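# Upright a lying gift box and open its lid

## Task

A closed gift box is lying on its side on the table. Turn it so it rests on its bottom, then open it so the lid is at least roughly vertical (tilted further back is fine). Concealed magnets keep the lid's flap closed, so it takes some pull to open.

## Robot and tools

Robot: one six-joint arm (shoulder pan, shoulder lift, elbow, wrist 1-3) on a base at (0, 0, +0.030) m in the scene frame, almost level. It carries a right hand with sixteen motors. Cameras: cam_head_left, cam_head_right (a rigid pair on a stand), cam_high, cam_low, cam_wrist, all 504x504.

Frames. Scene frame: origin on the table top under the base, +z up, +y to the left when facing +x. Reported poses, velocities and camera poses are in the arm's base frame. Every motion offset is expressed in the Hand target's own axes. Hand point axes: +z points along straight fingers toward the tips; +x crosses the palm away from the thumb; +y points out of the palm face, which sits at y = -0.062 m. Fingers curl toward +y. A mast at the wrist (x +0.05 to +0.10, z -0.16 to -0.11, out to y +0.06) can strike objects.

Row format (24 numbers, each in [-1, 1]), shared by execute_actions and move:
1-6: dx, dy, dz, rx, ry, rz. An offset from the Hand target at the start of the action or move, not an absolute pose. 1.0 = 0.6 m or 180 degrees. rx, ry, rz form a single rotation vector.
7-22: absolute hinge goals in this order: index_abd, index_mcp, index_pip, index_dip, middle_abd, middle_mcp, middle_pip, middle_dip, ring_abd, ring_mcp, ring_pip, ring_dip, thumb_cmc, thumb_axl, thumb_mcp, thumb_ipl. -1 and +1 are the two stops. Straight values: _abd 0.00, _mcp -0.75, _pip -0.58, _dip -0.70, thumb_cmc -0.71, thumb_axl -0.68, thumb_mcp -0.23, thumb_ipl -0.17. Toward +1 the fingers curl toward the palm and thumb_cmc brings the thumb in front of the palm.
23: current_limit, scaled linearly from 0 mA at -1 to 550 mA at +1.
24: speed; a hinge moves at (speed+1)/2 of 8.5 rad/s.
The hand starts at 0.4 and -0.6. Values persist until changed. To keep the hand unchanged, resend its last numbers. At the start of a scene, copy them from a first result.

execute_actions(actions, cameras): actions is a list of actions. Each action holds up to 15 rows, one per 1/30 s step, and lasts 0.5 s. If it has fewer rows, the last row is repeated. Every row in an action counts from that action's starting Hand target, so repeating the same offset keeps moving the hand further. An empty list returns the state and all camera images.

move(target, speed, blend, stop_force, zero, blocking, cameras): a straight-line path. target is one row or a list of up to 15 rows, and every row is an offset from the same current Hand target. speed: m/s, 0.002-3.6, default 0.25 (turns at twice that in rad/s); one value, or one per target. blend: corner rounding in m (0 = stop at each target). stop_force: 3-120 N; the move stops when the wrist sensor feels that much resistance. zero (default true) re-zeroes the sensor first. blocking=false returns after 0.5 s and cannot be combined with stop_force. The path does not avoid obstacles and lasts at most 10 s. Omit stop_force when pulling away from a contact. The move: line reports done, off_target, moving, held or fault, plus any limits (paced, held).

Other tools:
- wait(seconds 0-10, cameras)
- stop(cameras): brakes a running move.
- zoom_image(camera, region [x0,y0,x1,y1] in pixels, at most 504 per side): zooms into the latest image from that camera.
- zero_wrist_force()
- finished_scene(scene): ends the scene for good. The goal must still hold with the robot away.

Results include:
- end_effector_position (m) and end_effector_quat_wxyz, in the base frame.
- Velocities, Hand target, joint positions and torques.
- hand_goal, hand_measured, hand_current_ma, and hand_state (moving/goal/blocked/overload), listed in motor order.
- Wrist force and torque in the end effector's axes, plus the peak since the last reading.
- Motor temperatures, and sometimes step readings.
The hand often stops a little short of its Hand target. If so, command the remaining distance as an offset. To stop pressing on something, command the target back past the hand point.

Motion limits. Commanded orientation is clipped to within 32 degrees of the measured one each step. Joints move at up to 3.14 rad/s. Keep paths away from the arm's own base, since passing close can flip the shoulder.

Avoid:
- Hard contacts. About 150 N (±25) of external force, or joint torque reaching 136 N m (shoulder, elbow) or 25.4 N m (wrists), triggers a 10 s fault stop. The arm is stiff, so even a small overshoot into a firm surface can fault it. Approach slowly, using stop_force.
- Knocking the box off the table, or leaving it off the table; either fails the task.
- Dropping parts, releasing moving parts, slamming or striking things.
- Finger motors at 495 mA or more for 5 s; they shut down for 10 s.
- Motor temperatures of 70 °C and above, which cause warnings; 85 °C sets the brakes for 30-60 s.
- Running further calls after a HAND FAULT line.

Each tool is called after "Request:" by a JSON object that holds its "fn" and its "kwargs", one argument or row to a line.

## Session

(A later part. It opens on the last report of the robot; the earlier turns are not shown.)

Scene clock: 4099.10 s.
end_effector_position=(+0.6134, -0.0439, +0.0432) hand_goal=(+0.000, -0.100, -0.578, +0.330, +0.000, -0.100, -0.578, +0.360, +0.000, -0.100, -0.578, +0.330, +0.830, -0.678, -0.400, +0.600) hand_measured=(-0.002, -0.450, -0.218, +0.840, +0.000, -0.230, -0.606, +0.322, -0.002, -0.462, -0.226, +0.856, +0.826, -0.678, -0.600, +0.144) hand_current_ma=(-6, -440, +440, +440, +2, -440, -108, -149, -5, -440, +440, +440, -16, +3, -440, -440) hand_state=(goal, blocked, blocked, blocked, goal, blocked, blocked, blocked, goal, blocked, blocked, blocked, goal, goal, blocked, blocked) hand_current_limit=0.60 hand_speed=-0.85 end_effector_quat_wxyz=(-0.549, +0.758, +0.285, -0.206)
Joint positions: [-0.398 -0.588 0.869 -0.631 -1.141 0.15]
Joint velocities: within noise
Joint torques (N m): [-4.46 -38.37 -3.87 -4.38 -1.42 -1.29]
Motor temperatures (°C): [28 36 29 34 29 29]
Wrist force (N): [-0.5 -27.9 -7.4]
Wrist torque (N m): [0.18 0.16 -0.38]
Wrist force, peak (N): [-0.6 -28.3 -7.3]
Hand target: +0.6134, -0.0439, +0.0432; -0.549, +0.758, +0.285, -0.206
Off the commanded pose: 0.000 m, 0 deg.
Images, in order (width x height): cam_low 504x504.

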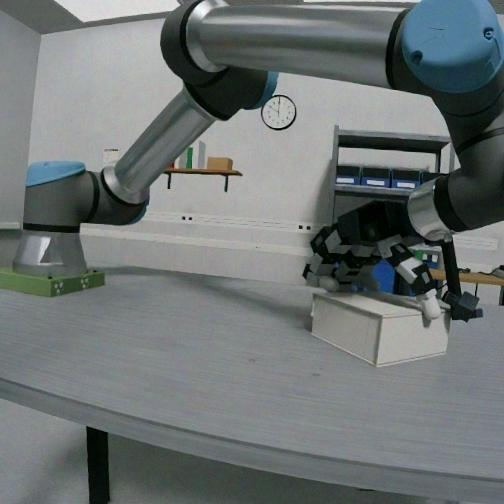

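Request:
{"fn": "execute_actions", "kwargs": {
  "actions": [
    [[0,0,0,0,0,0,0,-0.45,-0.218,0.84,0,-0.23,-0.606,0.322,0,-0.462,-0.226,0.856,0.83,-0.678,-0.6,0.144,0.4,-0.7]],
    [[0,0,0,0,0,0,0,-0.45,-0.218,1.0,0,-0.23,-0.606,0.2,0,-0.462,-0.226,1.0,0.83,-0.678,-0.62,0.1,0.5,-0.7]],
    [[0,0,0,0,0,0,0,-0.48,-0.2,1.0,0,-0.3,-0.606,-0.1,0,-0.48,-0.2,1.0,0.83,-0.678,-0.73,-0.168,0.5,-0.7]]
  ]
}}

Request:
{"fn": "wait", "kwargs": {
  "seconds": 0.5,
  "cameras": ["cam_low"]
}}

Scene clock: 4110.90 s.
end_effector_position=(+0.6133, -0.0439, +0.0431) hand_goal=(+0.000, -0.480, -0.200, +1.000, +0.000, -0.300, -0.606, -0.100, +0.000, -0.480, -0.200, +1.000, +0.830, -0.678, -0.730, -0.168) hand_measured=(-0.002, -0.464, -0.202, +0.996, +0.000, -0.284, -0.608, -0.098, -0.002, -0.462, -0.202, +0.996, +0.826, -0.678, -0.720, -0.164) hand_current_ma=(-6, +59, -6, -10, +2, +63, -3, +7, -5, +72, -6, -11, -15, +3, +46, +20) hand_state=(goal, goal, goal, goal, goal, goal, goal, goal, goal, goal, goal, goal, goal, goal, goal, goal) hand_current_limit=0.50 hand_speed=-0.70 end_effector_quat_wxyz=(-0.549, +0.758, +0.285, -0.206)
Joint positions: [-0.398 -0.588 0.869 -0.631 -1.141 0.15]
Joint torques (N m): [-4.63 -68.9 -24.47 2 -0.82 -1.23]
Wrist force (N): [-0.5 0.3 0.5]
Wrist torque (N m): [0.14 0.01 0.25]
Wrist force, peak (N): [-0.3 -28.4 -7.1]
Hand target: +0.6134, -0.0439, +0.0432; -0.549, +0.758, +0.285, -0.206
Off the commanded pose: 0.000 m, 0 deg.
Step readings (end_effector_position):
0: (+0.6134, -0.0439, +0.0432)
1: (+0.6134, -0.0439, +0.0432)
2: (+0.6134, -0.0439, +0.0432)
4: (+0.6134, -0.0439, +0.0431)
8: (+0.6134, -0.0439, +0.0430)
15: (+0.6133, -0.0439, +0.0431)
16: (+0.6133, -0.0439, +0.0431)
17: (+0.6133, -0.0439, +0.0431)
19: (+0.6133, -0.0439, +0.0431)
23: (+0.6133, -0.0439, +0.0431)
30: (+0.6133, -0.0439, +0.0431)
31: (+0.6133, -0.0439, +0.0431)
32: (+0.6133, -0.0439, +0.0431)
34: (+0.6133, -0.0439, +0.0431)
38: (+0.6133, -0.0439, +0.0431)
45: (+0.6133, -0.0439, +0.0431)

Scene clock: 4111.40 s.
end_effector_position=(+0.6133, -0.0439, +0.0432) hand_goal=(+0.000, -0.480, -0.200, +1.000, +0.000, -0.300, -0.606, -0.100, +0.000, -0.480, -0.200, +1.000, +0.830, -0.678, -0.730, -0.168) hand_measured=(-0.002, -0.464, -0.202, +0.996, +0.000, -0.284, -0.608, -0.098, -0.002, -0.462, -0.202, +0.996, +0.826, -0.678, -0.720, -0.164) hand_current_ma=(-6, +59, -6, -10, +2, +63, -3, +7, -5, +72, -6, -11, -15, +3, +46, +20) hand_state=(goal, goal, goal, goal, goal, goal, goal, goal, goal, goal, goal, goal, goal, goal, goal, goal) hand_current_limit=0.50 hand_speed=-0.70 end_effector_quat_wxyz=(-0.549, +0.758, +0.285, -0.206)
Joint positions: [-0.398 -0.588 0.869 -0.631 -1.141 0.15]
Joint torques (N m): [-4.3 -68.52 -27.92 2.05 -0.34 -1.2]
Wrist force (N): [-0.2 0.3 0.7]
Wrist torque (N m): [0.12 -0.04 0.28]
Wrist force, peak (N): [-0.4 0.6 0.6]
Hand target: +0.6134, -0.0439, +0.0432; -0.549, +0.758, +0.285, -0.206
Off the commanded pose: 0.000 m, 0 deg.
wait: 0.50 s; at rest by 0.17 s
Images, in order (width x height): cam_low 504x504.

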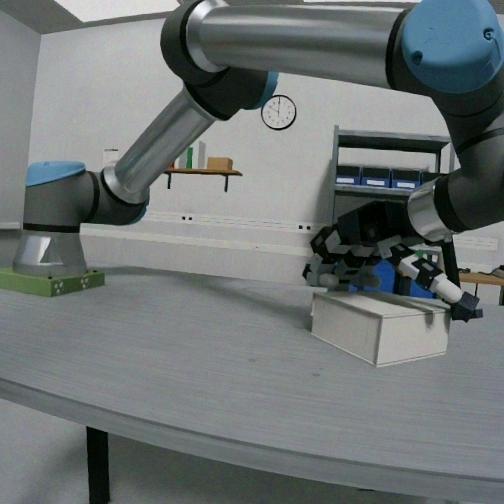

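Raise 3.5 cm, open fingers, then descend to pinch pose.

Request:
{"fn": "move", "kwargs": {
  "target": [0,-0.0555,-0.018,0,0,0,0,-0.48,-0.2,1.0,0,-0.3,-0.606,-0.1,0,-0.48,-0.2,1.0,0.83,-0.678,-0.73,-0.168,0.5,-0.5],
  "speed": 0.08
}}

Request:
{"fn": "execute_actions", "kwargs": {
  "actions": [
    [[0,0,0,0,0,0,0,-0.411,-0.212,-0.696,0,-0.411,-0.212,-0.696,0,-0.411,-0.212,-0.696,0.83,-0.678,-0.73,-0.168,0.5,-0.4]],
    [[0,0,0,0,0,0,0,-0.411,-0.212,-0.696,0,-0.411,-0.212,-0.696,0,-0.411,-0.212,-0.696,0.83,-0.678,-0.73,-0.168,0.5,-0.4]]
  ],
  "cameras": ["cam_low","cam_head_left","cam_wrist"]
}}

Scene clock: 4122.87 s.
end_effector_position=(+0.6132, -0.0439, +0.0780) hand_goal=(+0.000, -0.480, -0.200, +1.000, +0.000, -0.300, -0.606, -0.100, +0.000, -0.480, -0.200, +1.000, +0.830, -0.678, -0.730, -0.168) hand_measured=(-0.002, -0.464, -0.202, +0.996, +0.000, -0.284, -0.608, -0.098, -0.002, -0.462, -0.202, +0.996, +0.826, -0.678, -0.720, -0.164) hand_current_ma=(-6, +59, -6, -10, +2, +63, -3, +7, -5, +72, -6, -11, -15, +3, +46, +19) hand_state=(goal, goal, goal, goal, goal, goal, goal, goal, goal, goal, goal, goal, goal, goal, goal, goal) hand_current_limit=0.50 hand_speed=-0.50 end_effector_quat_wxyz=(-0.549, +0.758, +0.285, -0.206)
Joint positions: [-0.397 -0.615 0.83 -0.565 -1.141 0.15]
Joint torques (N m): [3.88 -67.63 -28.38 2.55 0.54 -0.13]
Wrist force (N): [-0.3 0.5 0.6]
Wrist torque (N m): [0.19 -0.03 0.28]
Wrist force, peak (N): [-0.5 0.7 0.9]
Hand target: +0.6132, -0.0438, +0.0782; -0.549, +0.758, +0.285, -0.206
Off the commanded pose: 0.000 m, 0 deg.
move: done

Scene clock: 4124.07 s.
end_effector_position=(+0.6132, -0.0438, +0.0782) hand_goal=(+0.000, -0.412, -0.212, -0.696, +0.000, -0.412, -0.212, -0.696, +0.000, -0.412, -0.212, -0.696, +0.830, -0.678, -0.730, -0.168) hand_measured=(-0.002, -0.408, -0.208, -0.694, +0.000, -0.394, -0.214, -0.694, -0.002, -0.406, -0.208, -0.692, +0.826, -0.678, -0.720, -0.164) hand_current_ma=(-6, +14, +14, +9, +2, +68, -4, +8, -5, +18, +13, +9, -15, +3, +46, +19) hand_state=(goal, goal, goal, goal, goal, goal, goal, goal, goal, goal, goal, goal, goal, goal, goal, goal) hand_current_limit=0.50 hand_speed=-0.40 end_effector_quat_wxyz=(-0.549, +0.758, +0.285, -0.206)
Joint positions: [-0.397 -0.615 0.829 -0.565 -1.141 0.15]
Joint torques (N m): [4.71 -67.88 -28.88 2.65 -1.25 -1.28]
Wrist force (N): [-0.4 0.2 0.7]
Wrist torque (N m): [0.14 -0.02 0.27]
Wrist force, peak (N): [-0.6 0.5 0.8]
Hand target: +0.6132, -0.0438, +0.0782; -0.549, +0.758, +0.285, -0.206
Off the commanded pose: 0.000 m, 0 deg.
Step readings (end_effector_position):
0: (+0.6132, -0.0439, +0.0780)
1: (+0.6133, -0.0438, +0.0780)
2: (+0.6132, -0.0438, +0.0781)
4: (+0.6133, -0.0438, +0.0781)
8: (+0.6133, -0.0438, +0.0781)
15: (+0.6133, -0.0438, +0.0782)
16: (+0.6133, -0.0438, +0.0782)
17: (+0.6133, -0.0438, +0.0782)
19: (+0.6133, -0.0438, +0.0782)
23: (+0.6133, -0.0438, +0.0782)
30: (+0.6132, -0.0438, +0.0782)
camera_calibration:
cam_wrist: T_world_to_cam=[[-0.486609, -0.64593, -0.588206, 0.354435], [-0.0162911, -0.666471, 0.745353, -0.112467], [-0.873468, 0.372278, 0.313788, 0.651418], [0, 0, 0, 1]] pos_world=[0.739632, -0.0885238, 0.0879014]
Images, in order (width x height): cam_head_left 504x504, cam_low 504x504, cam_wrist 504x504.

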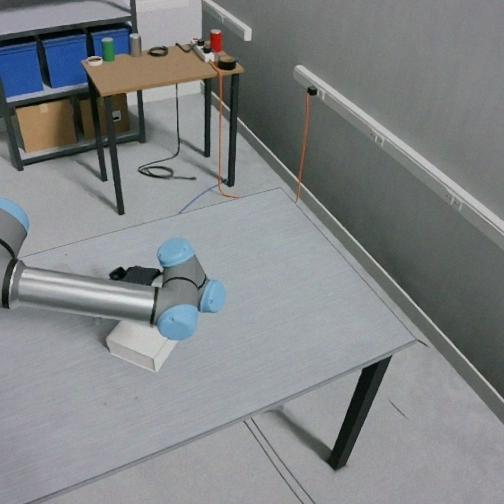

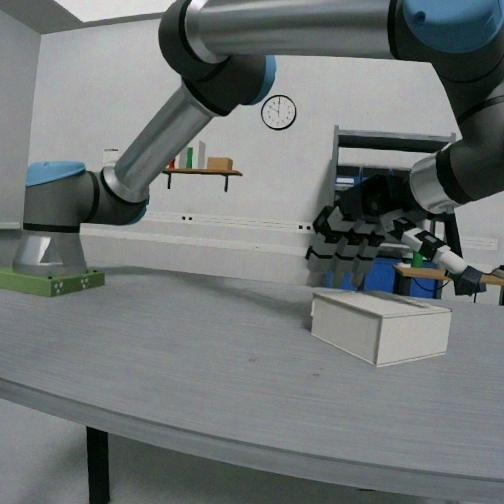

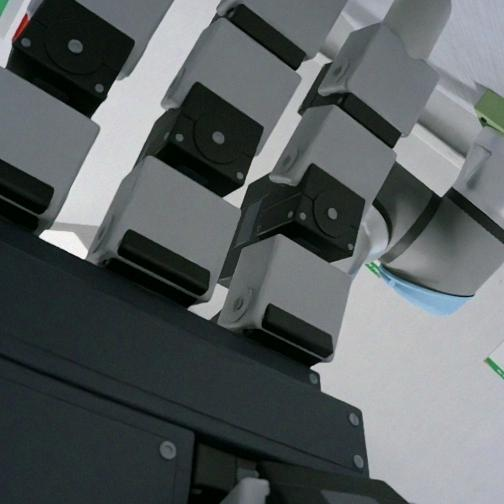

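Request:
{"fn": "move", "kwargs": {
  "target": [0,0.0743,0.0242,0,0,0,0,-0.411,-0.212,-0.696,0,-0.411,-0.212,-0.696,0,-0.411,-0.212,-0.696,0.83,-0.678,-0.73,-0.168,0.5,-0.4],
  "speed": 0.06,
  "stop_force": 4
}}

Request:
{"fn": "execute_actions", "kwargs": {
  "actions": [
    [[0,0,0,0,0,0,0,-0.425,-0.577,-0.4,0,-0.425,-0.577,-0.4,0,-0.425,-0.577,-0.4,0.83,-0.678,-0.73,-0.168,0.5,-0.6]],
    [[0,0,0,0,0,0,0,-0.425,-0.577,0.246,0,-0.425,-0.577,0.246,0,-0.425,-0.577,0.246,0.83,-0.678,-0.73,-0.168,0.5,-0.6]]
  ],
  "cameras": ["cam_low"]
}}

Request:
{"fn": "zoom_image", "kwargs": {
  "camera": "cam_low",
  "region": [275, 190, 475, 390]
}}

Scene clock: 4152.40 s.
end_effector_position=(+0.6133, -0.0439, +0.0321) hand_goal=(+0.000, -0.412, -0.212, -0.696, +0.000, -0.412, -0.212, -0.696, +0.000, -0.412, -0.212, -0.696, +0.830, -0.678, -0.730, -0.168) hand_measured=(-0.002, -0.408, -0.208, -0.694, +0.000, -0.396, -0.214, -0.694, -0.002, -0.406, -0.208, -0.692, +0.826, -0.678, -0.720, -0.164) hand_current_ma=(-6, +15, +14, +9, +2, +66, -4, +8, -5, +19, +13, +9, -15, +3, +46, +19) hand_state=(goal, goal, goal, goal, goal, goal, goal, goal, goal, goal, goal, goal, goal, goal, goal, goal) hand_current_limit=0.50 hand_speed=-0.40 end_effector_quat_wxyz=(-0.549, +0.758, +0.286, -0.206)
Joint positions: [-0.397 -0.578 0.879 -0.652 -1.141 0.15]
Joint torques (N m): [-0.53 -66.39 -27 2.79 -0.28 -0.06]
Wrist force (N): [-0.5 -3.2 -1.8]
Wrist torque (N m): [-0.32 0.14 0.11]
Wrist force, peak (N): [-0.8 -6.6 -2.6]
Hand target: +0.6133, -0.0439, +0.0321; -0.549, +0.758, +0.286, -0.206 (not the last commanded pose)
Off the commanded pose: 0.001 m, 0 deg.
move: contact

Scene clock: 4153.67 s.
end_effector_position=(+0.6133, -0.0439, +0.0321) hand_goal=(+0.000, -0.426, -0.578, +0.246, +0.000, -0.426, -0.578, +0.246, +0.000, -0.426, -0.578, +0.246, +0.830, -0.678, -0.730, -0.168) hand_measured=(-0.002, -0.410, -0.572, +0.244, +0.000, -0.408, -0.572, +0.244, -0.002, -0.408, -0.572, +0.242, +0.826, -0.678, -0.720, -0.164) hand_current_ma=(-6, +59, +22, -9, +2, +70, +18, -8, -5, +72, +20, -10, -15, +3, +46, +19) hand_state=(goal, goal, goal, goal, goal, goal, goal, goal, goal, goal, goal, goal, goal, goal, goal, goal) hand_current_limit=0.50 hand_speed=-0.60 end_effector_quat_wxyz=(-0.549, +0.758, +0.286, -0.206)
Joint positions: [-0.397 -0.578 0.879 -0.652 -1.141 0.15]
Joint torques (N m): [-0.32 -66.28 -27.04 2.36 -0.21 -0.07]
Wrist force (N): [-0.4 -2.9 -1.7]
Wrist torque (N m): [-0.32 0.13 0.12]
Wrist force, peak (N): [-0.6 -3.3 -1.7]
Hand target: +0.6133, -0.0439, +0.0321; -0.549, +0.758, +0.286, -0.206
Off the commanded pose: 0.000 m, 0 deg.
Step readings (end_effector_position):
0: (+0.6133, -0.0439, +0.0321)
1: (+0.6133, -0.0439, +0.0321)
2: (+0.6133, -0.0439, +0.0321)
4: (+0.6133, -0.0439, +0.0321)
8: (+0.6133, -0.0439, +0.0321)
15: (+0.6133, -0.0439, +0.0321)
16: (+0.6133, -0.0439, +0.0321)
17: (+0.6133, -0.0439, +0.0321)
19: (+0.6133, -0.0439, +0.0321)
23: (+0.6133, -0.0439, +0.0321)
30: (+0.6133, -0.0439, +0.0321)
Images, in order (width x height): cam_low 504x504.

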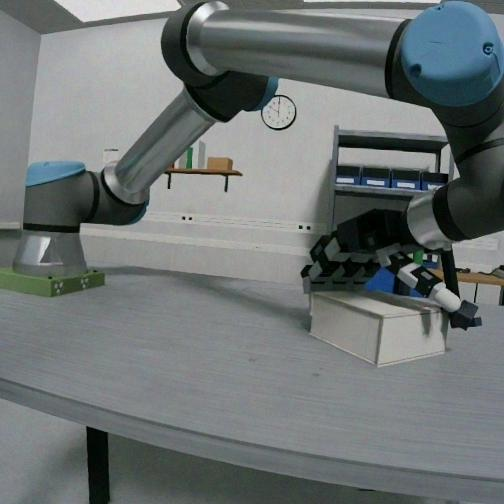

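Scaled by 2.520.

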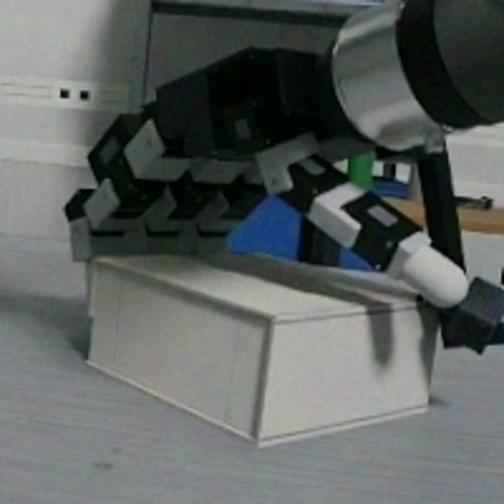

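Request:
{"fn": "execute_actions", "kwargs": {
  "actions": [
    [[0,-0.0012,-0.0004,0,0,0,0,-0.24,-0.577,0.3,0,-0.24,-0.577,0.3,0,-0.24,-0.577,0.3,0.83,-0.678,-0.64,0.3,0.5,-0.8]],
    [[0,0,0,0,0,0,0,-0.24,-0.577,0.3,0,-0.24,-0.577,0.3,0,-0.24,-0.577,0.3,0.83,-0.678,-0.64,0.3,0.5,-0.8]],
    [[0,0,0,0,0,0,0,-0.1,-0.577,0.33,0,-0.1,-0.577,0.36,0,-0.1,-0.577,0.33,0.83,-0.678,-0.4,0.6,0.6,-0.9]],
    [[0,0,0,0,0,0,0,-0.1,-0.577,0.33,0,-0.1,-0.577,0.36,0,-0.1,-0.577,0.33,0.83,-0.678,-0.4,0.6,0.6,-0.9]],
    [[0,0,0,0,0,0,0,-0.1,-0.577,0.33,0,-0.1,-0.577,0.36,0,-0.1,-0.577,0.33,0.83,-0.678,-0.4,0.6,0.6,-0.9]]
  ],
  "cameras": ["cam_low"]
}}

Request:
{"fn": "zoom_image", "kwargs": {
  "camera": "cam_low",
  "region": [275, 190, 475, 390]
}}

Scene clock: 4179.40 s.
end_effector_position=(+0.6133, -0.0439, +0.0329) hand_goal=(+0.000, -0.100, -0.578, +0.330, +0.000, -0.100, -0.578, +0.360, +0.000, -0.100, -0.578, +0.330, +0.830, -0.678, -0.400, +0.600) hand_measured=(-0.002, -0.240, -0.606, +0.308, +0.000, -0.248, -0.606, +0.314, -0.002, -0.258, -0.600, +0.304, +0.820, -0.678, -0.672, +0.254) hand_current_ma=(-6, -440, -108, -86, +2, -440, -113, -188, -5, -440, -83, -97, -33, +3, -440, -440) hand_state=(goal, blocked, blocked, blocked, goal, blocked, blocked, blocked, goal, blocked, blocked, blocked, goal, goal, blocked, blocked) hand_current_limit=0.60 hand_speed=-0.90 end_effector_quat_wxyz=(-0.549, +0.758, +0.286, -0.206)
Joint positions: [-0.397 -0.579 0.879 -0.65 -1.141 0.15]
Joint torques (N m): [-2.29 -63.36 -24.24 -0.24 -0.77 -0.25]
Wrist force (N): [-0.1 -1.9 1.5]
Wrist torque (N m): [0.29 -0.05 0.19]
Wrist force, peak (N): [-0.6 -3.3 -1.9]
Hand target: +0.6133, -0.0439, +0.0329; -0.549, +0.758, +0.286, -0.206
Off the commanded pose: 0.000 m, 0 deg.
Step readings (end_effector_position):
0: (+0.6133, -0.0439, +0.0321)
1: (+0.6133, -0.0439, +0.0321)
2: (+0.6134, -0.0439, +0.0322)
4: (+0.6133, -0.0439, +0.0324)
8: (+0.6133, -0.0439, +0.0327)
15: (+0.6133, -0.0439, +0.0329)
16: (+0.6133, -0.0439, +0.0329)
17: (+0.6133, -0.0439, +0.0329)
19: (+0.6133, -0.0439, +0.0329)
23: (+0.6133, -0.0439, +0.0329)
30: (+0.6133, -0.0439, +0.0329)
31: (+0.6133, -0.0439, +0.0329)
32: (+0.6133, -0.0439, +0.0329)
34: (+0.6133, -0.0439, +0.0329)
38: (+0.6133, -0.0439, +0.0329)
45: (+0.6133, -0.0439, +0.0329)
46: (+0.6133, -0.0439, +0.0329)
47: (+0.6133, -0.0439, +0.0329)
49: (+0.6133, -0.0439, +0.0329)
53: (+0.6133, -0.0439, +0.0329)
60: (+0.6133, -0.0439, +0.0329)
61: (+0.6133, -0.0439, +0.0329)
62: (+0.6133, -0.0439, +0.0329)
64: (+0.6133, -0.0439, +0.0329)
68: (+0.6133, -0.0439, +0.0329)
75: (+0.6133, -0.0439, +0.0329)
Images, in order (width x height): cam_low 504x504.

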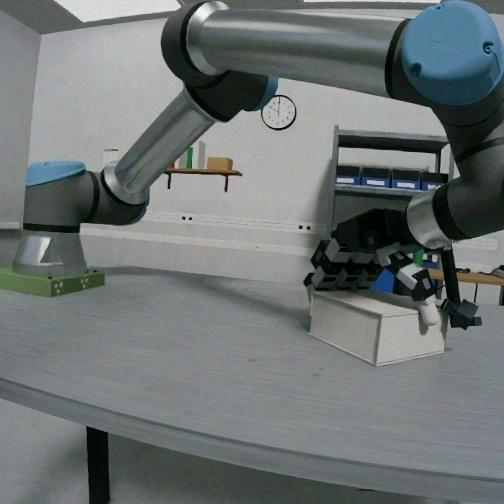

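Scaled by 2.520.

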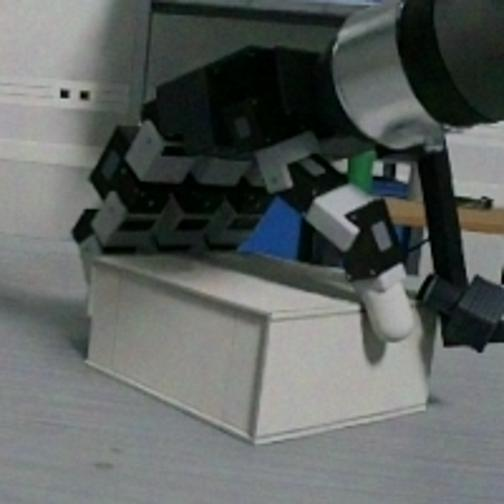

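Request:
{"fn": "execute_actions", "kwargs": {
  "actions": [
    [[0,0,0,0,0,0,0,-0.1,-0.5,0.6,0,-0.1,-0.577,0.36,0,-0.1,-0.5,0.6,0.83,-0.678,-0.4,0.6,0.68,-0.9]],
    [[0,0,0,0,0,0,0,-0.12,-0.4,0.8,0,-0.1,-0.577,0.36,0,-0.12,-0.4,0.8,0.83,-0.678,-0.4,0.6,0.68,-0.9]],
    [[0,0,0,0,0,0,0,-0.12,-0.4,0.8,0,-0.1,-0.577,0.36,0,-0.12,-0.4,0.8,0.83,-0.678,-0.4,0.6,0.68,-0.9]],
    [[0,0,0,0,0,0,0,-0.12,-0.4,0.8,0,-0.1,-0.577,0.36,0,-0.12,-0.4,0.8,0.83,-0.678,-0.4,0.6,0.68,-0.9]]
  ],
  "cameras": ["cam_low"]
}}

Request:
{"fn": "zoom_image", "kwargs": {
  "camera": "cam_low",
  "region": [275, 190, 475, 390]
}}

Scene clock: 4194.37 s.
end_effector_position=(+0.6133, -0.0439, +0.0329) hand_goal=(+0.000, -0.120, -0.400, +0.800, +0.000, -0.100, -0.578, +0.360, +0.000, -0.120, -0.400, +0.800, +0.830, -0.678, -0.400, +0.600) hand_measured=(-0.008, -0.240, -0.606, +0.362, -0.006, -0.246, -0.608, +0.338, -0.006, -0.256, -0.598, +0.336, +0.822, -0.678, -0.674, +0.254) hand_current_ma=(-24, -462, -462, -462, -16, -462, -118, -88, -19, -462, -462, -462, -30, +3, -462, -462) hand_state=(goal, blocked, blocked, blocked, goal, blocked, blocked, blocked, goal, blocked, blocked, blocked, goal, goal, blocked, blocked) hand_current_limit=0.68 hand_speed=-0.90 end_effector_quat_wxyz=(-0.549, +0.758, +0.286, -0.206)
Joint positions: [-0.397 -0.579 0.879 -0.65 -1.141 0.15]
Joint torques (N m): [-6.66 -52.13 -12.93 -0.59 -1 -0.52]
Wrist force (N): [-0.4 2.2 1.4]
Wrist torque (N m): [0.27 -0.05 0.29]
Wrist force, peak (N): [-0.3 2.6 1.6]
Hand target: +0.6133, -0.0439, +0.0329; -0.549, +0.758, +0.286, -0.206
Off the commanded pose: 0.000 m, 0 deg.
Step readings (end_effector_position):
0: (+0.6133, -0.0439, +0.0329)
1: (+0.6133, -0.0439, +0.0329)
2: (+0.6133, -0.0439, +0.0329)
4: (+0.6133, -0.0439, +0.0329)
8: (+0.6133, -0.0439, +0.0329)
15: (+0.6133, -0.0439, +0.0329)
16: (+0.6133, -0.0439, +0.0329)
17: (+0.6133, -0.0439, +0.0329)
19: (+0.6133, -0.0439, +0.0329)
23: (+0.6133, -0.0439, +0.0329)
30: (+0.6133, -0.0439, +0.0329)
31: (+0.6133, -0.0439, +0.0329)
32: (+0.6133, -0.0439, +0.0329)
34: (+0.6133, -0.0439, +0.0329)
38: (+0.6133, -0.0439, +0.0329)
45: (+0.6133, -0.0439, +0.0329)
46: (+0.6133, -0.0439, +0.0329)
47: (+0.6133, -0.0439, +0.0329)
49: (+0.6133, -0.0439, +0.0329)
53: (+0.6133, -0.0439, +0.0329)
60: (+0.6133, -0.0439, +0.0329)
Images, in order (width x height): cam_low 504x504.

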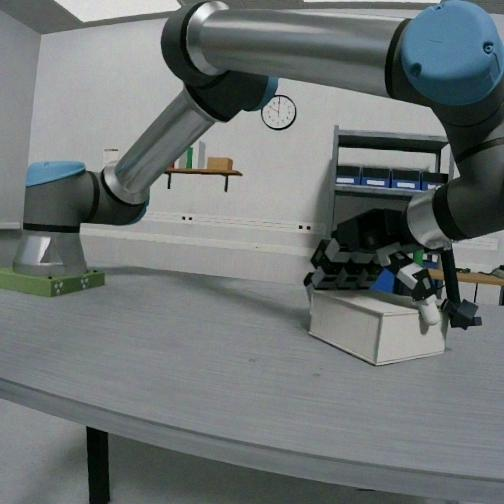

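Scaled by 2.520.

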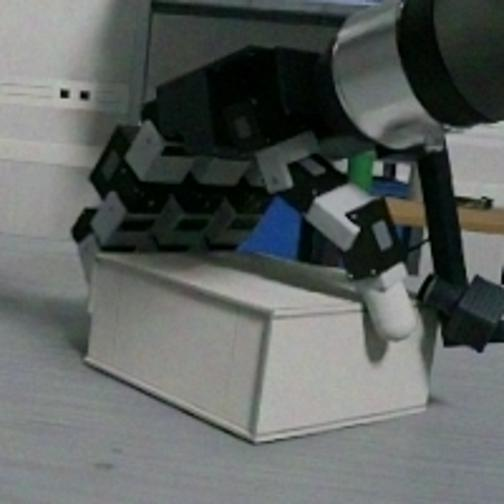

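Request:
{"fn": "execute_actions", "kwargs": {
  "actions": [
    [[0,0,0,0,0,0,0,-0.25,-0.3,1.0,0,-0.1,-0.577,0.36,0,-0.25,-0.3,1.0,0.83,-0.678,-0.4,0.6,0.7,-0.85]],
    [[0,0,0,0,0,0,0,-0.3,-0.2,1.0,0,-0.1,-0.577,0.36,0,-0.3,-0.2,1.0,0.83,-0.678,-0.4,0.6,0.7,-0.85]],
    [[0,0,0,0,0,0,0,-0.3,-0.2,1.0,0,-0.1,-0.577,0.36,0,-0.3,-0.2,1.0,0.83,-0.678,-0.4,0.6,0.7,-0.85]]
  ],
  "cameras": ["cam_low"]
}}

Request:
{"fn": "zoom_image", "kwargs": {
  "camera": "cam_low",
  "region": [275, 190, 475, 390]
}}

Scene clock: 4204.80 s.
end_effector_position=(+0.6133, -0.0439, +0.0329) hand_goal=(+0.000, -0.300, -0.200, +1.000, +0.000, -0.100, -0.578, +0.360, +0.000, -0.300, -0.200, +1.000, +0.830, -0.678, -0.400, +0.600) hand_measured=(-0.008, -0.370, -0.586, +0.770, -0.014, -0.242, -0.616, +0.346, -0.008, -0.378, -0.556, +0.644, +0.824, -0.678, -0.680, +0.254) hand_current_ma=(-25, -318, -467, -468, -42, -468, -156, -50, -23, -364, -467, -468, -18, +3, -468, -468) hand_state=(goal, blocked, blocked, blocked, goal, blocked, blocked, goal, goal, blocked, blocked, blocked, goal, goal, blocked, blocked) hand_current_limit=0.70 hand_speed=-0.85 end_effector_quat_wxyz=(-0.549, +0.758, +0.286, -0.206)
Joint positions: [-0.397 -0.579 0.879 -0.65 -1.141 0.15]
Joint torques (N m): [-6.87 -52.18 -8.03 -0.56 -0.24 -0.92]
Wrist force (N): [-0.2 1.6 1.1]
Wrist torque (N m): [0.16 -0.04 0.27]
Wrist force, peak (N): [-0.6 2.4 1.7]
Hand target: +0.6133, -0.0439, +0.0329; -0.549, +0.758, +0.286, -0.206
Off the commanded pose: 0.000 m, 0 deg.
Step readings (end_effector_position):
0: (+0.6133, -0.0439, +0.0329)
1: (+0.6133, -0.0439, +0.0329)
2: (+0.6133, -0.0439, +0.0329)
4: (+0.6133, -0.0439, +0.0329)
8: (+0.6133, -0.0439, +0.0329)
15: (+0.6133, -0.0439, +0.0329)
16: (+0.6133, -0.0439, +0.0329)
17: (+0.6133, -0.0439, +0.0329)
19: (+0.6133, -0.0439, +0.0329)
23: (+0.6133, -0.0439, +0.0329)
30: (+0.6133, -0.0439, +0.0329)
31: (+0.6133, -0.0439, +0.0329)
32: (+0.6133, -0.0439, +0.0329)
34: (+0.6133, -0.0439, +0.0329)
38: (+0.6133, -0.0439, +0.0329)
45: (+0.6133, -0.0439, +0.0329)
Images, in order (width x height): cam_low 504x504.

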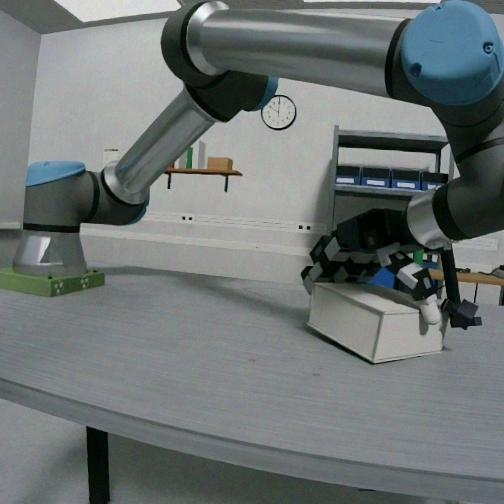

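Scaled by 2.520.

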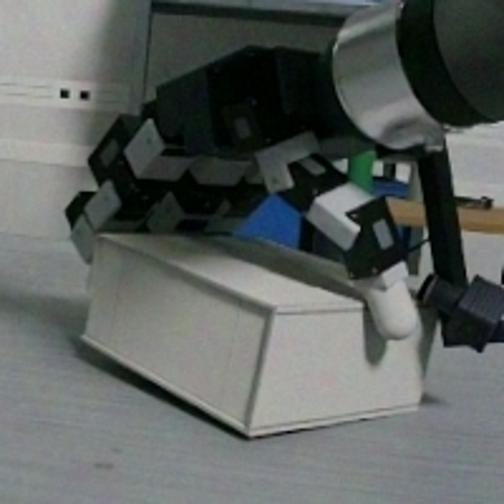

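Request:
{"fn": "execute_actions", "kwargs": {
  "actions": [
    [[0,0,0,0,0,0,0,-0.42,-0.1,1.0,0,-0.1,-0.577,0.36,0,-0.42,-0.1,1.0,0.83,-0.678,-0.4,0.6,0.7,-0.85]],
    [[0,0,0,0,0,0,0,-0.42,-0.1,1.0,0,-0.1,-0.577,0.36,0,-0.42,-0.1,1.0,0.83,-0.678,-0.4,0.6,0.7,-0.85]],
    [[0,0,0,0,0,0,0,-0.42,-0.1,1.0,0,-0.1,-0.577,0.36,0,-0.42,-0.1,1.0,0.83,-0.678,-0.4,0.6,0.7,-0.85]]
  ],
  "cameras": ["cam_low"]
}}

Request:
{"fn": "zoom_image", "kwargs": {
  "camera": "cam_low",
  "region": [275, 190, 475, 390]
}}

Scene clock: 4216.37 s.
end_effector_position=(+0.6133, -0.0439, +0.0329) hand_goal=(+0.000, -0.420, -0.100, +1.000, +0.000, -0.100, -0.578, +0.360, +0.000, -0.420, -0.100, +1.000, +0.830, -0.678, -0.400, +0.600) hand_measured=(-0.004, -0.480, -0.424, +0.958, -0.012, -0.242, -0.618, +0.344, -0.004, -0.492, -0.448, +0.930, +0.824, -0.678, -0.680, +0.254) hand_current_ma=(-13, -267, -468, -168, -36, -468, -158, -57, -13, -327, -467, -299, -19, +3, -468, -468) hand_state=(goal, blocked, blocked, blocked, goal, blocked, blocked, goal, goal, blocked, blocked, blocked, goal, goal, blocked, blocked) hand_current_limit=0.70 hand_speed=-0.85 end_effector_quat_wxyz=(-0.549, +0.758, +0.286, -0.206)
Joint positions: [-0.397 -0.579 0.879 -0.65 -1.141 0.15]
Joint torques (N m): [-7.16 -52.41 -7.67 -0.64 0.48 -1.27]
Wrist force (N): [-0.6 2.3 1.5]
Wrist torque (N m): [0.25 -0.02 0.28]
Wrist force, peak (N): [-0.5 2.4 1.7]
Hand target: +0.6133, -0.0439, +0.0329; -0.549, +0.758, +0.286, -0.206
Off the commanded pose: 0.000 m, 0 deg.
Step readings (end_effector_position):
0: (+0.6133, -0.0439, +0.0329)
1: (+0.6133, -0.0439, +0.0329)
2: (+0.6133, -0.0439, +0.0329)
4: (+0.6133, -0.0439, +0.0329)
8: (+0.6133, -0.0439, +0.0329)
15: (+0.6133, -0.0439, +0.0329)
16: (+0.6133, -0.0439, +0.0329)
17: (+0.6133, -0.0439, +0.0329)
19: (+0.6133, -0.0439, +0.0329)
23: (+0.6133, -0.0439, +0.0329)
30: (+0.6133, -0.0439, +0.0329)
31: (+0.6133, -0.0439, +0.0329)
32: (+0.6133, -0.0439, +0.0329)
34: (+0.6133, -0.0439, +0.0329)
38: (+0.6133, -0.0439, +0.0329)
45: (+0.6133, -0.0439, +0.0329)
Images, in order (width x height): cam_low 504x504.

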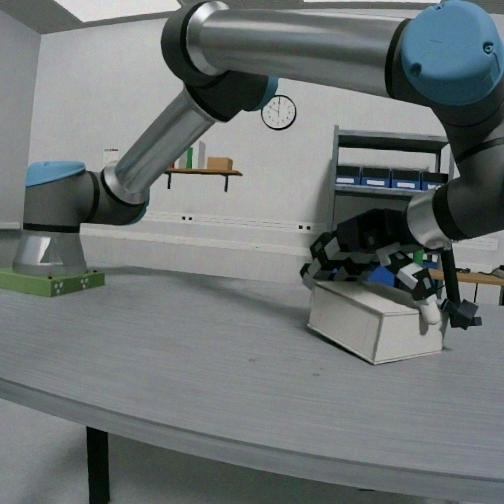

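Scaled by 2.520.

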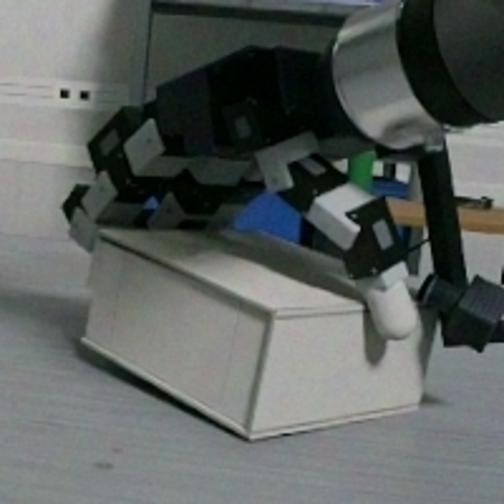

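Request:
{"fn": "execute_actions", "kwargs": {
  "actions": [
    [[0,0,0,0,0,0,0,-0.5,-0.66,0.85,0,-0.1,-0.577,0.36,0,-0.5,-0.66,0.85,0.83,-0.678,-0.4,0.6,0.7,-0.85]],
    [[0,0,0,0,0,0,0,-0.4,-0.66,0.7,0,-0.1,-0.577,0.36,0,-0.4,-0.66,0.7,0.83,-0.678,-0.4,0.6,0.7,-0.85]]
  ],
  "cameras": ["cam_low"]
}}

Request:
{"fn": "zoom_image", "kwargs": {
  "camera": "cam_low",
  "region": [275, 190, 475, 390]
}}

Scene clock: 4234.10 s.
end_effector_position=(+0.6133, -0.0439, +0.0329) hand_goal=(+0.000, -0.400, -0.660, +0.700, +0.000, -0.100, -0.578, +0.360, +0.000, -0.400, -0.660, +0.700, +0.830, -0.678, -0.400, +0.600) hand_measured=(-0.004, -0.396, -0.654, +0.702, +0.000, -0.242, -0.636, +0.320, -0.002, -0.394, -0.654, +0.702, +0.820, -0.678, -0.680, +0.306) hand_current_ma=(-8, +15, +21, +7, -2, -468, -242, -160, -7, +19, +20, +8, -38, +3, -468, -467) hand_state=(goal, goal, goal, goal, goal, blocked, blocked, blocked, goal, goal, goal, goal, goal, goal, blocked, blocked) hand_current_limit=0.70 hand_speed=-0.85 end_effector_quat_wxyz=(-0.549, +0.758, +0.286, -0.206)
Joint positions: [-0.397 -0.579 0.879 -0.65 -1.141 0.15]
Joint torques (N m): [-6.51 -52.77 -7.97 -0.47 1.28 -1.41]
Wrist force (N): [-0.5 2.0 1.0]
Wrist torque (N m): [0.23 -0.03 0.29]
Wrist force, peak (N): [-0.4 2.5 1.6]
Hand target: +0.6133, -0.0439, +0.0329; -0.549, +0.758, +0.286, -0.206
Off the commanded pose: 0.000 m, 0 deg.
Step readings (end_effector_position):
0: (+0.6133, -0.0439, +0.0329)
1: (+0.6133, -0.0439, +0.0329)
2: (+0.6133, -0.0439, +0.0329)
4: (+0.6133, -0.0439, +0.0329)
8: (+0.6133, -0.0439, +0.0329)
15: (+0.6133, -0.0439, +0.0329)
16: (+0.6133, -0.0439, +0.0329)
17: (+0.6133, -0.0439, +0.0329)
19: (+0.6133, -0.0439, +0.0329)
23: (+0.6133, -0.0439, +0.0329)
30: (+0.6133, -0.0439, +0.0329)
Images, in order (width x height): cam_low 504x504.

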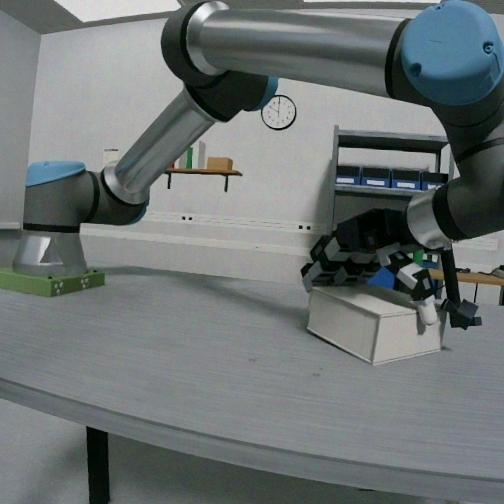

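Scaled by 2.520.

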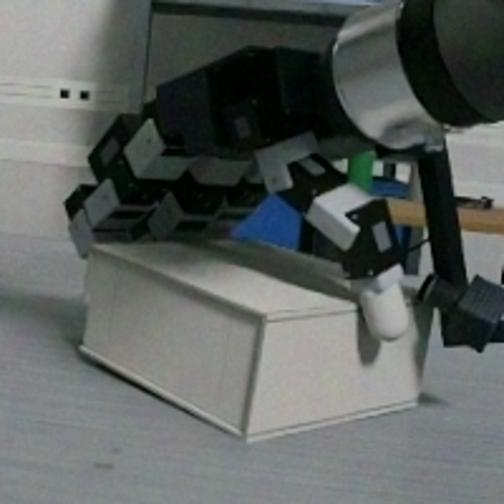

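Request:
{"fn": "execute_actions", "kwargs": {
  "actions": [
    [[0,0,0,0,0,0,0,-0.25,-0.66,0.7,0,-0.1,-0.577,0.36,0,-0.25,-0.66,0.7,0.83,-0.678,-0.4,0.6,0.7,-0.85]],
    [[0,0,0,0,0,0,0,-0.2,-0.63,1.0,0,-0.1,-0.577,0.36,0,-0.2,-0.63,1.0,0.83,-0.678,-0.4,0.6,0.7,-0.85]],
    [[0,0,0,0,0,0,0,-0.3,-0.55,1.0,0,-0.1,-0.577,0.36,0,-0.3,-0.55,1.0,0.83,-0.678,-0.4,0.6,0.7,-0.85]],
    [[0,0,0,0,0,0,0,-0.35,-0.55,1.0,0,-0.1,-0.577,0.36,0,-0.35,-0.55,1.0,0.83,-0.678,-0.4,0.6,0.7,-0.85]]
  ],
  "cameras": ["cam_low"]
}}

Request:
{"fn": "zoom_image", "kwargs": {
  "camera": "cam_low",
  "region": [275, 190, 475, 390]
}}

Scene clock: 4250.60 s.
end_effector_position=(+0.6133, -0.0439, +0.0329) hand_goal=(+0.000, -0.350, -0.550, +1.000, +0.000, -0.100, -0.578, +0.360, +0.000, -0.350, -0.550, +1.000, +0.830, -0.678, -0.400, +0.600) hand_measured=(-0.006, -0.394, -0.632, +0.954, -0.010, -0.228, -0.634, +0.342, -0.004, -0.402, -0.634, +0.930, +0.818, -0.678, -0.704, +0.306) hand_current_ma=(-15, -193, -355, -186, -30, -468, -237, -69, -11, -233, -369, -299, -47, +3, -467, -467) hand_state=(goal, blocked, blocked, blocked, goal, blocked, blocked, goal, goal, blocked, blocked, blocked, goal, goal, blocked, blocked) hand_current_limit=0.70 hand_speed=-0.85 end_effector_quat_wxyz=(-0.549, +0.758, +0.286, -0.206)
Joint positions: [-0.397 -0.579 0.879 -0.65 -1.141 0.15]
Joint torques (N m): [-6.71 -52.98 -8.47 -0.49 1.8 -1.33]
Wrist force (N): [-0.4 1.1 1.1]
Wrist torque (N m): [0.09 -0.02 0.22]
Wrist force, peak (N): [-0.1 2.4 1.6]
Hand target: +0.6133, -0.0439, +0.0329; -0.549, +0.758, +0.286, -0.206
Off the commanded pose: 0.000 m, 0 deg.
Step readings (end_effector_position):
0: (+0.6133, -0.0439, +0.0329)
1: (+0.6133, -0.0439, +0.0329)
2: (+0.6133, -0.0439, +0.0329)
4: (+0.6133, -0.0439, +0.0329)
8: (+0.6133, -0.0439, +0.0329)
15: (+0.6133, -0.0439, +0.0329)
16: (+0.6133, -0.0439, +0.0329)
17: (+0.6133, -0.0439, +0.0329)
19: (+0.6133, -0.0439, +0.0329)
23: (+0.6133, -0.0439, +0.0329)
30: (+0.6133, -0.0439, +0.0329)
31: (+0.6133, -0.0439, +0.0329)
32: (+0.6133, -0.0439, +0.0329)
34: (+0.6133, -0.0439, +0.0329)
38: (+0.6133, -0.0439, +0.0329)
45: (+0.6133, -0.0439, +0.0329)
46: (+0.6133, -0.0439, +0.0329)
47: (+0.6133, -0.0439, +0.0329)
49: (+0.6133, -0.0439, +0.0329)
53: (+0.6133, -0.0439, +0.0329)
60: (+0.6133, -0.0439, +0.0329)
Images, in order (width x height): cam_low 504x504.

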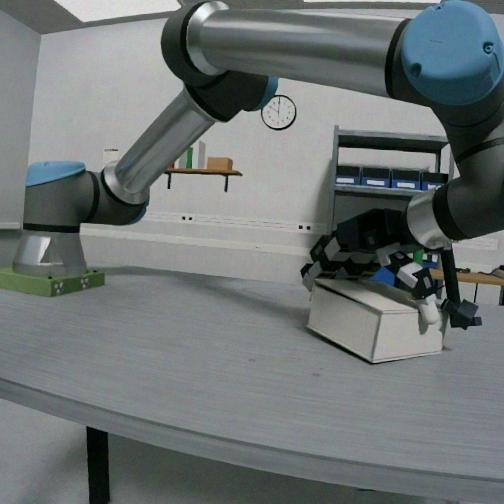

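Scaled by 2.520.

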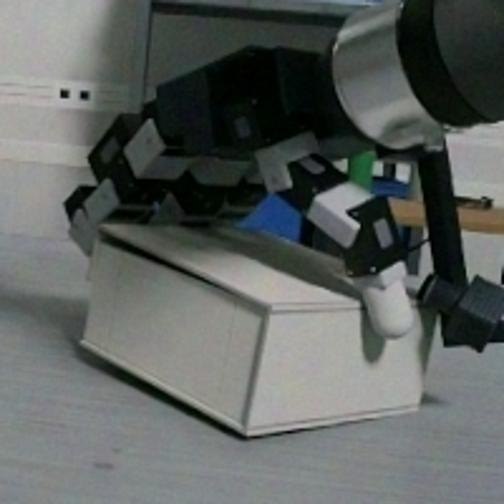

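Request:
{"fn": "execute_actions", "kwargs": {
  "actions": [
    [[0,0,0,0,0,0,0,-0.4,-0.58,1.0,0,-0.16,-0.6,0.2,0,-0.4,-0.58,1.0,0.83,-0.678,-0.4,0.6,0.7,-0.9]],
    [[0,0,0,0,0,0,0,-0.4,-0.58,1.0,0,-0.18,-0.65,0.05,0,-0.4,-0.58,1.0,0.83,-0.678,-0.4,0.6,0.7,-0.9]],
    [[0,0,0,0,0,0,0,-0.4,-0.58,1.0,0,-0.2,-0.65,-0.0,0,-0.4,-0.58,1.0,0.83,-0.678,-0.4,0.6,0.7,-0.9]]
  ],
  "cameras": ["cam_low"]
}}

Request:
{"fn": "zoom_image", "kwargs": {
  "camera": "cam_low",
  "region": [275, 190, 475, 390]
}}

Scene clock: 4289.07 s.
end_effector_position=(+0.6133, -0.0439, +0.0329) hand_goal=(+0.000, -0.400, -0.580, +1.000, +0.000, -0.200, -0.650, +0.000, +0.000, -0.400, -0.580, +1.000, +0.830, -0.678, -0.400, +0.600) hand_measured=(-0.002, -0.416, -0.620, +0.974, -0.004, -0.206, -0.644, +0.002, -0.002, -0.422, -0.624, +0.962, +0.814, -0.678, -0.704, +0.308) hand_current_ma=(-6, -59, -159, -103, -10, -17, +23, +7, -3, -91, -177, -149, -60, +3, -467, -468) hand_state=(goal, goal, blocked, blocked, goal, goal, goal, goal, goal, blocked, blocked, blocked, goal, goal, blocked, blocked) hand_current_limit=0.70 hand_speed=-0.90 end_effector_quat_wxyz=(-0.549, +0.758, +0.286, -0.206)
Joint positions: [-0.397 -0.579 0.879 -0.65 -1.141 0.15]
Joint torques (N m): [-6.22 -52.34 -8.25 -0.35 1.83 -1.51]
Wrist force (N): [-0.4 2.4 1.4]
Wrist torque (N m): [0.27 -0.03 0.29]
Wrist force, peak (N): [-0.3 2.5 1.6]
Hand target: +0.6133, -0.0439, +0.0329; -0.549, +0.758, +0.286, -0.206
Off the commanded pose: 0.000 m, 0 deg.
Step readings (end_effector_position):
0: (+0.6133, -0.0439, +0.0329)
1: (+0.6133, -0.0439, +0.0329)
2: (+0.6133, -0.0439, +0.0329)
4: (+0.6133, -0.0439, +0.0329)
8: (+0.6133, -0.0439, +0.0329)
15: (+0.6133, -0.0439, +0.0329)
16: (+0.6133, -0.0439, +0.0329)
17: (+0.6133, -0.0439, +0.0329)
19: (+0.6133, -0.0439, +0.0329)
23: (+0.6133, -0.0439, +0.0329)
30: (+0.6133, -0.0439, +0.0329)
31: (+0.6133, -0.0439, +0.0329)
32: (+0.6133, -0.0439, +0.0329)
34: (+0.6133, -0.0439, +0.0329)
38: (+0.6133, -0.0439, +0.0329)
45: (+0.6133, -0.0439, +0.0329)
Images, in order (width x height): cam_low 504x504.

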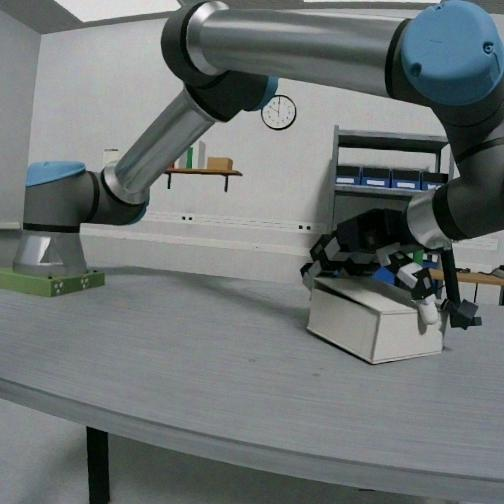

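Scaled by 2.520.

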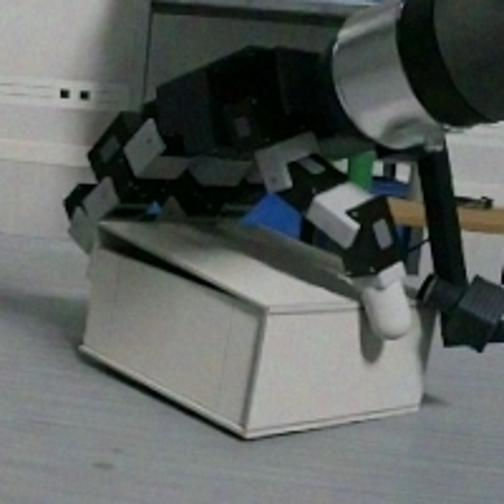

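Request:
{"fn": "execute_actions", "kwargs": {
  "actions": [
    [[0,0,0,0,0,0,0,-0.44,-0.56,1.0,0,-0.24,-0.65,-0.0,0,-0.44,-0.56,1.0,0.83,-0.678,-0.6,0.5,0.7,-0.9]],
    [[0,0,0,0,0,0,0,-0.46,-0.52,1.0,0,-0.3,-0.65,-0.0,0,-0.46,-0.52,1.0,0.83,-0.678,-0.7,0.4,0.7,-0.9]],
    [[0,0,0,0,0,0,0,-0.46,-0.5,1.0,0,-0.3,-0.65,-0.0,0,-0.46,-0.5,1.0,0.83,-0.678,-0.7,0.3,0.7,-0.9]]
  ],
  "cameras": ["cam_low"]
}}

Request:
{"fn": "zoom_image", "kwargs": {
  "camera": "cam_low",
  "region": [275, 190, 475, 390]
}}

Scene clock: 4299.73 s.
end_effector_position=(+0.6133, -0.0439, +0.0329) hand_goal=(+0.000, -0.460, -0.500, +1.000, +0.000, -0.300, -0.650, +0.000, +0.000, -0.460, -0.500, +1.000, +0.830, -0.678, -0.700, +0.300) hand_measured=(-0.002, -0.470, -0.520, +0.984, -0.004, -0.284, -0.644, +0.002, +0.000, -0.480, -0.522, +0.986, +0.818, -0.676, -0.708, +0.300) hand_current_ma=(-6, -36, -77, -58, -9, +65, +18, +7, -2, -76, -79, -53, -42, +4, -35, +0) hand_state=(goal, goal, blocked, goal, goal, goal, goal, goal, goal, goal, blocked, goal, goal, goal, goal, goal) hand_current_limit=0.70 hand_speed=-0.90 end_effector_quat_wxyz=(-0.549, +0.758, +0.286, -0.206)
Joint positions: [-0.397 -0.579 0.879 -0.65 -1.141 0.15]
Joint torques (N m): [-6.71 -53.55 -8.57 -0.37 1.77 -1.39]
Wrist force (N): [-0.7 0.3 1.1]
Wrist torque (N m): [0.07 0.01 0.26]
Wrist force, peak (N): [-0.4 2.7 1.6]
Hand target: +0.6133, -0.0439, +0.0329; -0.549, +0.758, +0.286, -0.206
Off the commanded pose: 0.000 m, 0 deg.
Step readings (end_effector_position):
0: (+0.6133, -0.0439, +0.0329)
1: (+0.6133, -0.0439, +0.0329)
2: (+0.6133, -0.0439, +0.0329)
4: (+0.6133, -0.0439, +0.0329)
8: (+0.6133, -0.0439, +0.0329)
15: (+0.6133, -0.0439, +0.0329)
16: (+0.6133, -0.0439, +0.0329)
17: (+0.6133, -0.0439, +0.0329)
19: (+0.6133, -0.0439, +0.0329)
23: (+0.6133, -0.0439, +0.0329)
30: (+0.6133, -0.0439, +0.0329)
31: (+0.6133, -0.0439, +0.0329)
32: (+0.6133, -0.0439, +0.0329)
34: (+0.6133, -0.0439, +0.0329)
38: (+0.6133, -0.0439, +0.0329)
45: (+0.6133, -0.0439, +0.0329)
Images, in order (width x height): cam_low 504x504.

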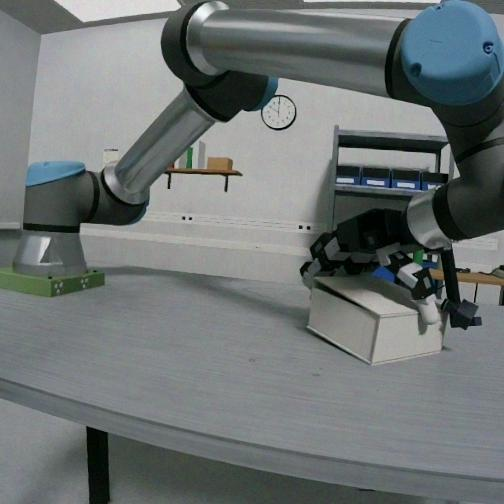

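Scaled by 2.520.

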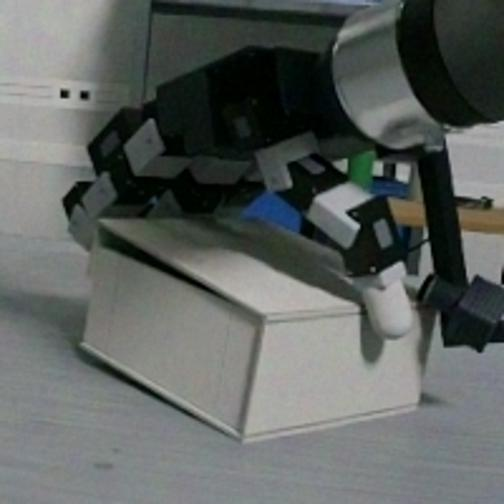

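Request:
{"fn": "execute_actions", "kwargs": {
  "actions": [
    [[0,0,0,0,0,0,0,-0.5,-0.4,1.0,0,-0.3,-0.65,-0.0,0,-0.5,-0.4,1.0,0.83,-0.678,-0.7,0.2,0.7,-0.9]],
    [[0,0,0,0,0,0,0,-0.53,-0.33,1.0,0,-0.3,-0.65,-0.0,0,-0.53,-0.33,1.0,0.83,-0.678,-0.7,0.1,0.7,-0.9]],
    [[0,0,0,0,0,0,0,-0.54,-0.3,1.0,0,-0.3,-0.65,-0.0,0,-0.54,-0.3,1.0,0.83,-0.678,-0.7,0.1,0.7,-0.9]]
  ],
  "cameras": ["cam_low"]
}}

Request:
{"fn": "zoom_image", "kwargs": {
  "camera": "cam_low",
  "region": [275, 190, 475, 390]
}}

Scene clock: 4314.67 s.
end_effector_position=(+0.6133, -0.0439, +0.0329) hand_goal=(+0.000, -0.540, -0.300, +1.000, +0.000, -0.300, -0.650, +0.000, +0.000, -0.540, -0.300, +1.000, +0.830, -0.678, -0.700, +0.100) hand_measured=(-0.002, -0.550, -0.334, +0.990, -0.004, -0.284, -0.644, +0.002, +0.000, -0.562, -0.344, +0.986, +0.824, -0.676, -0.698, +0.104) hand_current_ma=(-6, -38, -132, -38, -9, +65, +18, +7, -2, -85, -178, -53, -20, +4, +5, +16) hand_state=(goal, goal, blocked, goal, goal, goal, goal, goal, goal, blocked, blocked, goal, goal, goal, goal, goal) hand_current_limit=0.70 hand_speed=-0.90 end_effector_quat_wxyz=(-0.549, +0.758, +0.286, -0.206)
Joint positions: [-0.397 -0.579 0.879 -0.65 -1.141 0.15]
Joint torques (N m): [-5.8 -53.31 -8.66 -0.27 1.77 -1.36]
Wrist force (N): [-0.4 0.5 0.3]
Wrist torque (N m): [0.00 -0.02 0.26]
Wrist force, peak (N): [-0.9 0.1 1.5]
Hand target: +0.6133, -0.0439, +0.0329; -0.549, +0.758, +0.286, -0.206
Off the commanded pose: 0.000 m, 0 deg.
Step readings (end_effector_position):
0: (+0.6133, -0.0439, +0.0329)
1: (+0.6133, -0.0439, +0.0329)
2: (+0.6133, -0.0439, +0.0329)
4: (+0.6133, -0.0439, +0.0329)
8: (+0.6133, -0.0439, +0.0329)
15: (+0.6133, -0.0439, +0.0329)
16: (+0.6133, -0.0439, +0.0329)
17: (+0.6133, -0.0439, +0.0329)
19: (+0.6133, -0.0439, +0.0329)
23: (+0.6133, -0.0439, +0.0329)
30: (+0.6133, -0.0439, +0.0329)
31: (+0.6133, -0.0439, +0.0329)
32: (+0.6133, -0.0439, +0.0329)
34: (+0.6133, -0.0439, +0.0329)
38: (+0.6133, -0.0439, +0.0329)
45: (+0.6133, -0.0439, +0.0329)
Images, in order (width x height): cam_low 504x504.

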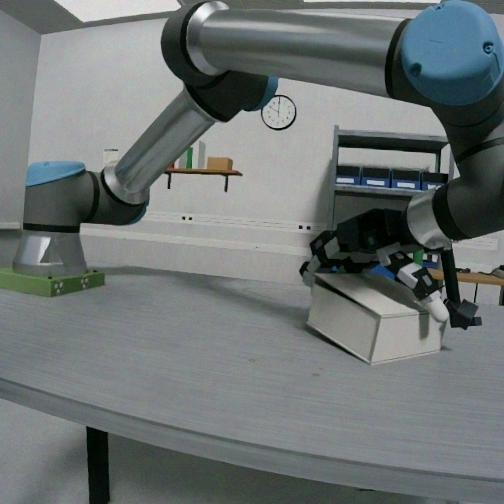

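Scaled by 2.520.

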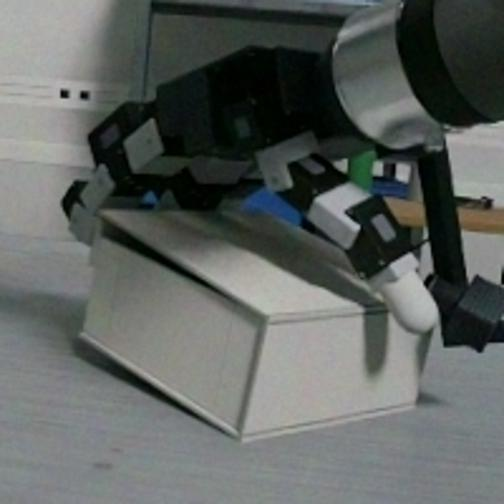

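Request:
{"fn": "execute_actions", "kwargs": {
  "actions": [
    [[0,0,0,0,0,0,0,-0.54,-0.3,1.0,0,-0.5,-0.66,0.5,0,-0.54,-0.3,1.0,0.83,-0.678,-0.64,0.3,0.7,-0.8]],
    [[0,0,0,0,0,0,0,-0.54,-0.3,1.0,0,-0.4,-0.66,0.75,0,-0.54,-0.3,1.0,0.83,-0.678,-0.4,0.6,0.7,-0.8]],
    [[0,0,0,0,0,0,0,-0.54,-0.3,1.0,0,0.1,-0.6,0.75,0,-0.54,-0.3,1.0,0.83,-0.678,-0.4,0.6,0.7,-0.8]],
    [[0,0,0,0,0,0,0,-0.54,-0.3,1.0,0,0.1,-0.6,0.75,0,-0.54,-0.3,1.0,0.83,-0.678,-0.4,0.6,0.7,-0.8]],
    [[0,0,0,0,0,0,0,-0.54,-0.3,1.0,0,0.1,-0.6,0.6,0,-0.54,-0.3,1.0,0.83,-0.678,-0.4,0.6,0.7,-0.8]]
  ],
  "cameras": ["cam_low"]
}}

Request:
{"fn": "zoom_image", "kwargs": {
  "camera": "cam_low",
  "region": [275, 190, 475, 390]
}}

Scene clock: 4335.30 s.
end_effector_position=(+0.6133, -0.0439, +0.0329) hand_goal=(+0.000, -0.540, -0.300, +1.000, +0.000, +0.100, -0.600, +0.600, +0.000, -0.540, -0.300, +1.000, +0.830, -0.678, -0.400, +0.600) hand_measured=(-0.002, -0.558, -0.332, +0.990, -0.002, -0.312, -0.624, +0.596, +0.000, -0.566, -0.338, +0.986, +0.822, -0.676, -0.670, +0.260) hand_current_ma=(-6, -70, -128, -38, -3, -468, -94, -12, -2, -110, -148, -53, -26, +4, -467, -467) hand_state=(goal, goal, blocked, goal, goal, blocked, blocked, goal, goal, blocked, blocked, goal, goal, goal, blocked, blocked) hand_current_limit=0.70 hand_speed=-0.80 end_effector_quat_wxyz=(-0.549, +0.758, +0.286, -0.206)
Joint positions: [-0.397 -0.579 0.879 -0.65 -1.141 0.15]
Joint torques (N m): [-6.02 -54.14 -9.07 -0.29 1.76 -1.34]
Wrist force (N): [-0.4 -1.7 1.5]
Wrist torque (N m): [-0.14 -0.05 0.23]
Wrist force, peak (N): [-0.3 2.5 1.4]
Hand target: +0.6133, -0.0439, +0.0329; -0.549, +0.758, +0.286, -0.206
Off the commanded pose: 0.000 m, 0 deg.
Step readings (end_effector_position):
0: (+0.6133, -0.0439, +0.0329)
1: (+0.6133, -0.0439, +0.0329)
2: (+0.6133, -0.0439, +0.0329)
4: (+0.6133, -0.0439, +0.0329)
8: (+0.6133, -0.0439, +0.0329)
15: (+0.6133, -0.0439, +0.0329)
16: (+0.6133, -0.0439, +0.0329)
17: (+0.6133, -0.0439, +0.0329)
19: (+0.6133, -0.0439, +0.0329)
23: (+0.6133, -0.0439, +0.0329)
30: (+0.6133, -0.0439, +0.0329)
31: (+0.6133, -0.0439, +0.0329)
32: (+0.6133, -0.0439, +0.0329)
34: (+0.6133, -0.0439, +0.0329)
38: (+0.6133, -0.0439, +0.0329)
45: (+0.6133, -0.0439, +0.0329)
46: (+0.6133, -0.0439, +0.0329)
47: (+0.6133, -0.0439, +0.0329)
49: (+0.6133, -0.0439, +0.0329)
53: (+0.6133, -0.0439, +0.0329)
60: (+0.6133, -0.0439, +0.0329)
61: (+0.6133, -0.0439, +0.0329)
62: (+0.6133, -0.0439, +0.0329)
64: (+0.6133, -0.0439, +0.0329)
68: (+0.6133, -0.0439, +0.0329)
75: (+0.6133, -0.0439, +0.0329)
Images, in order (width x height): cam_low 504x504.

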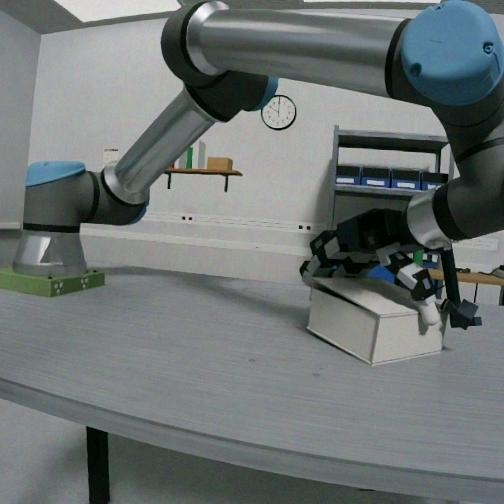

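Scaled by 2.520.

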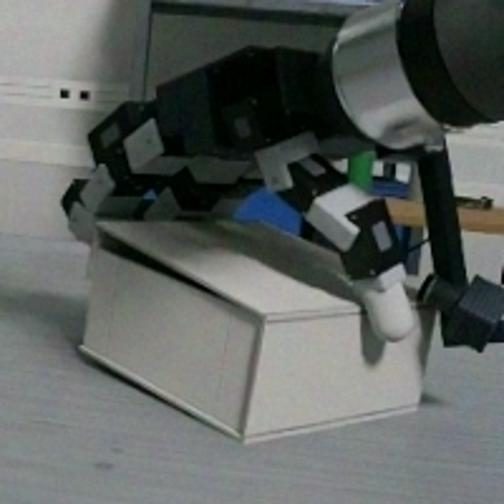

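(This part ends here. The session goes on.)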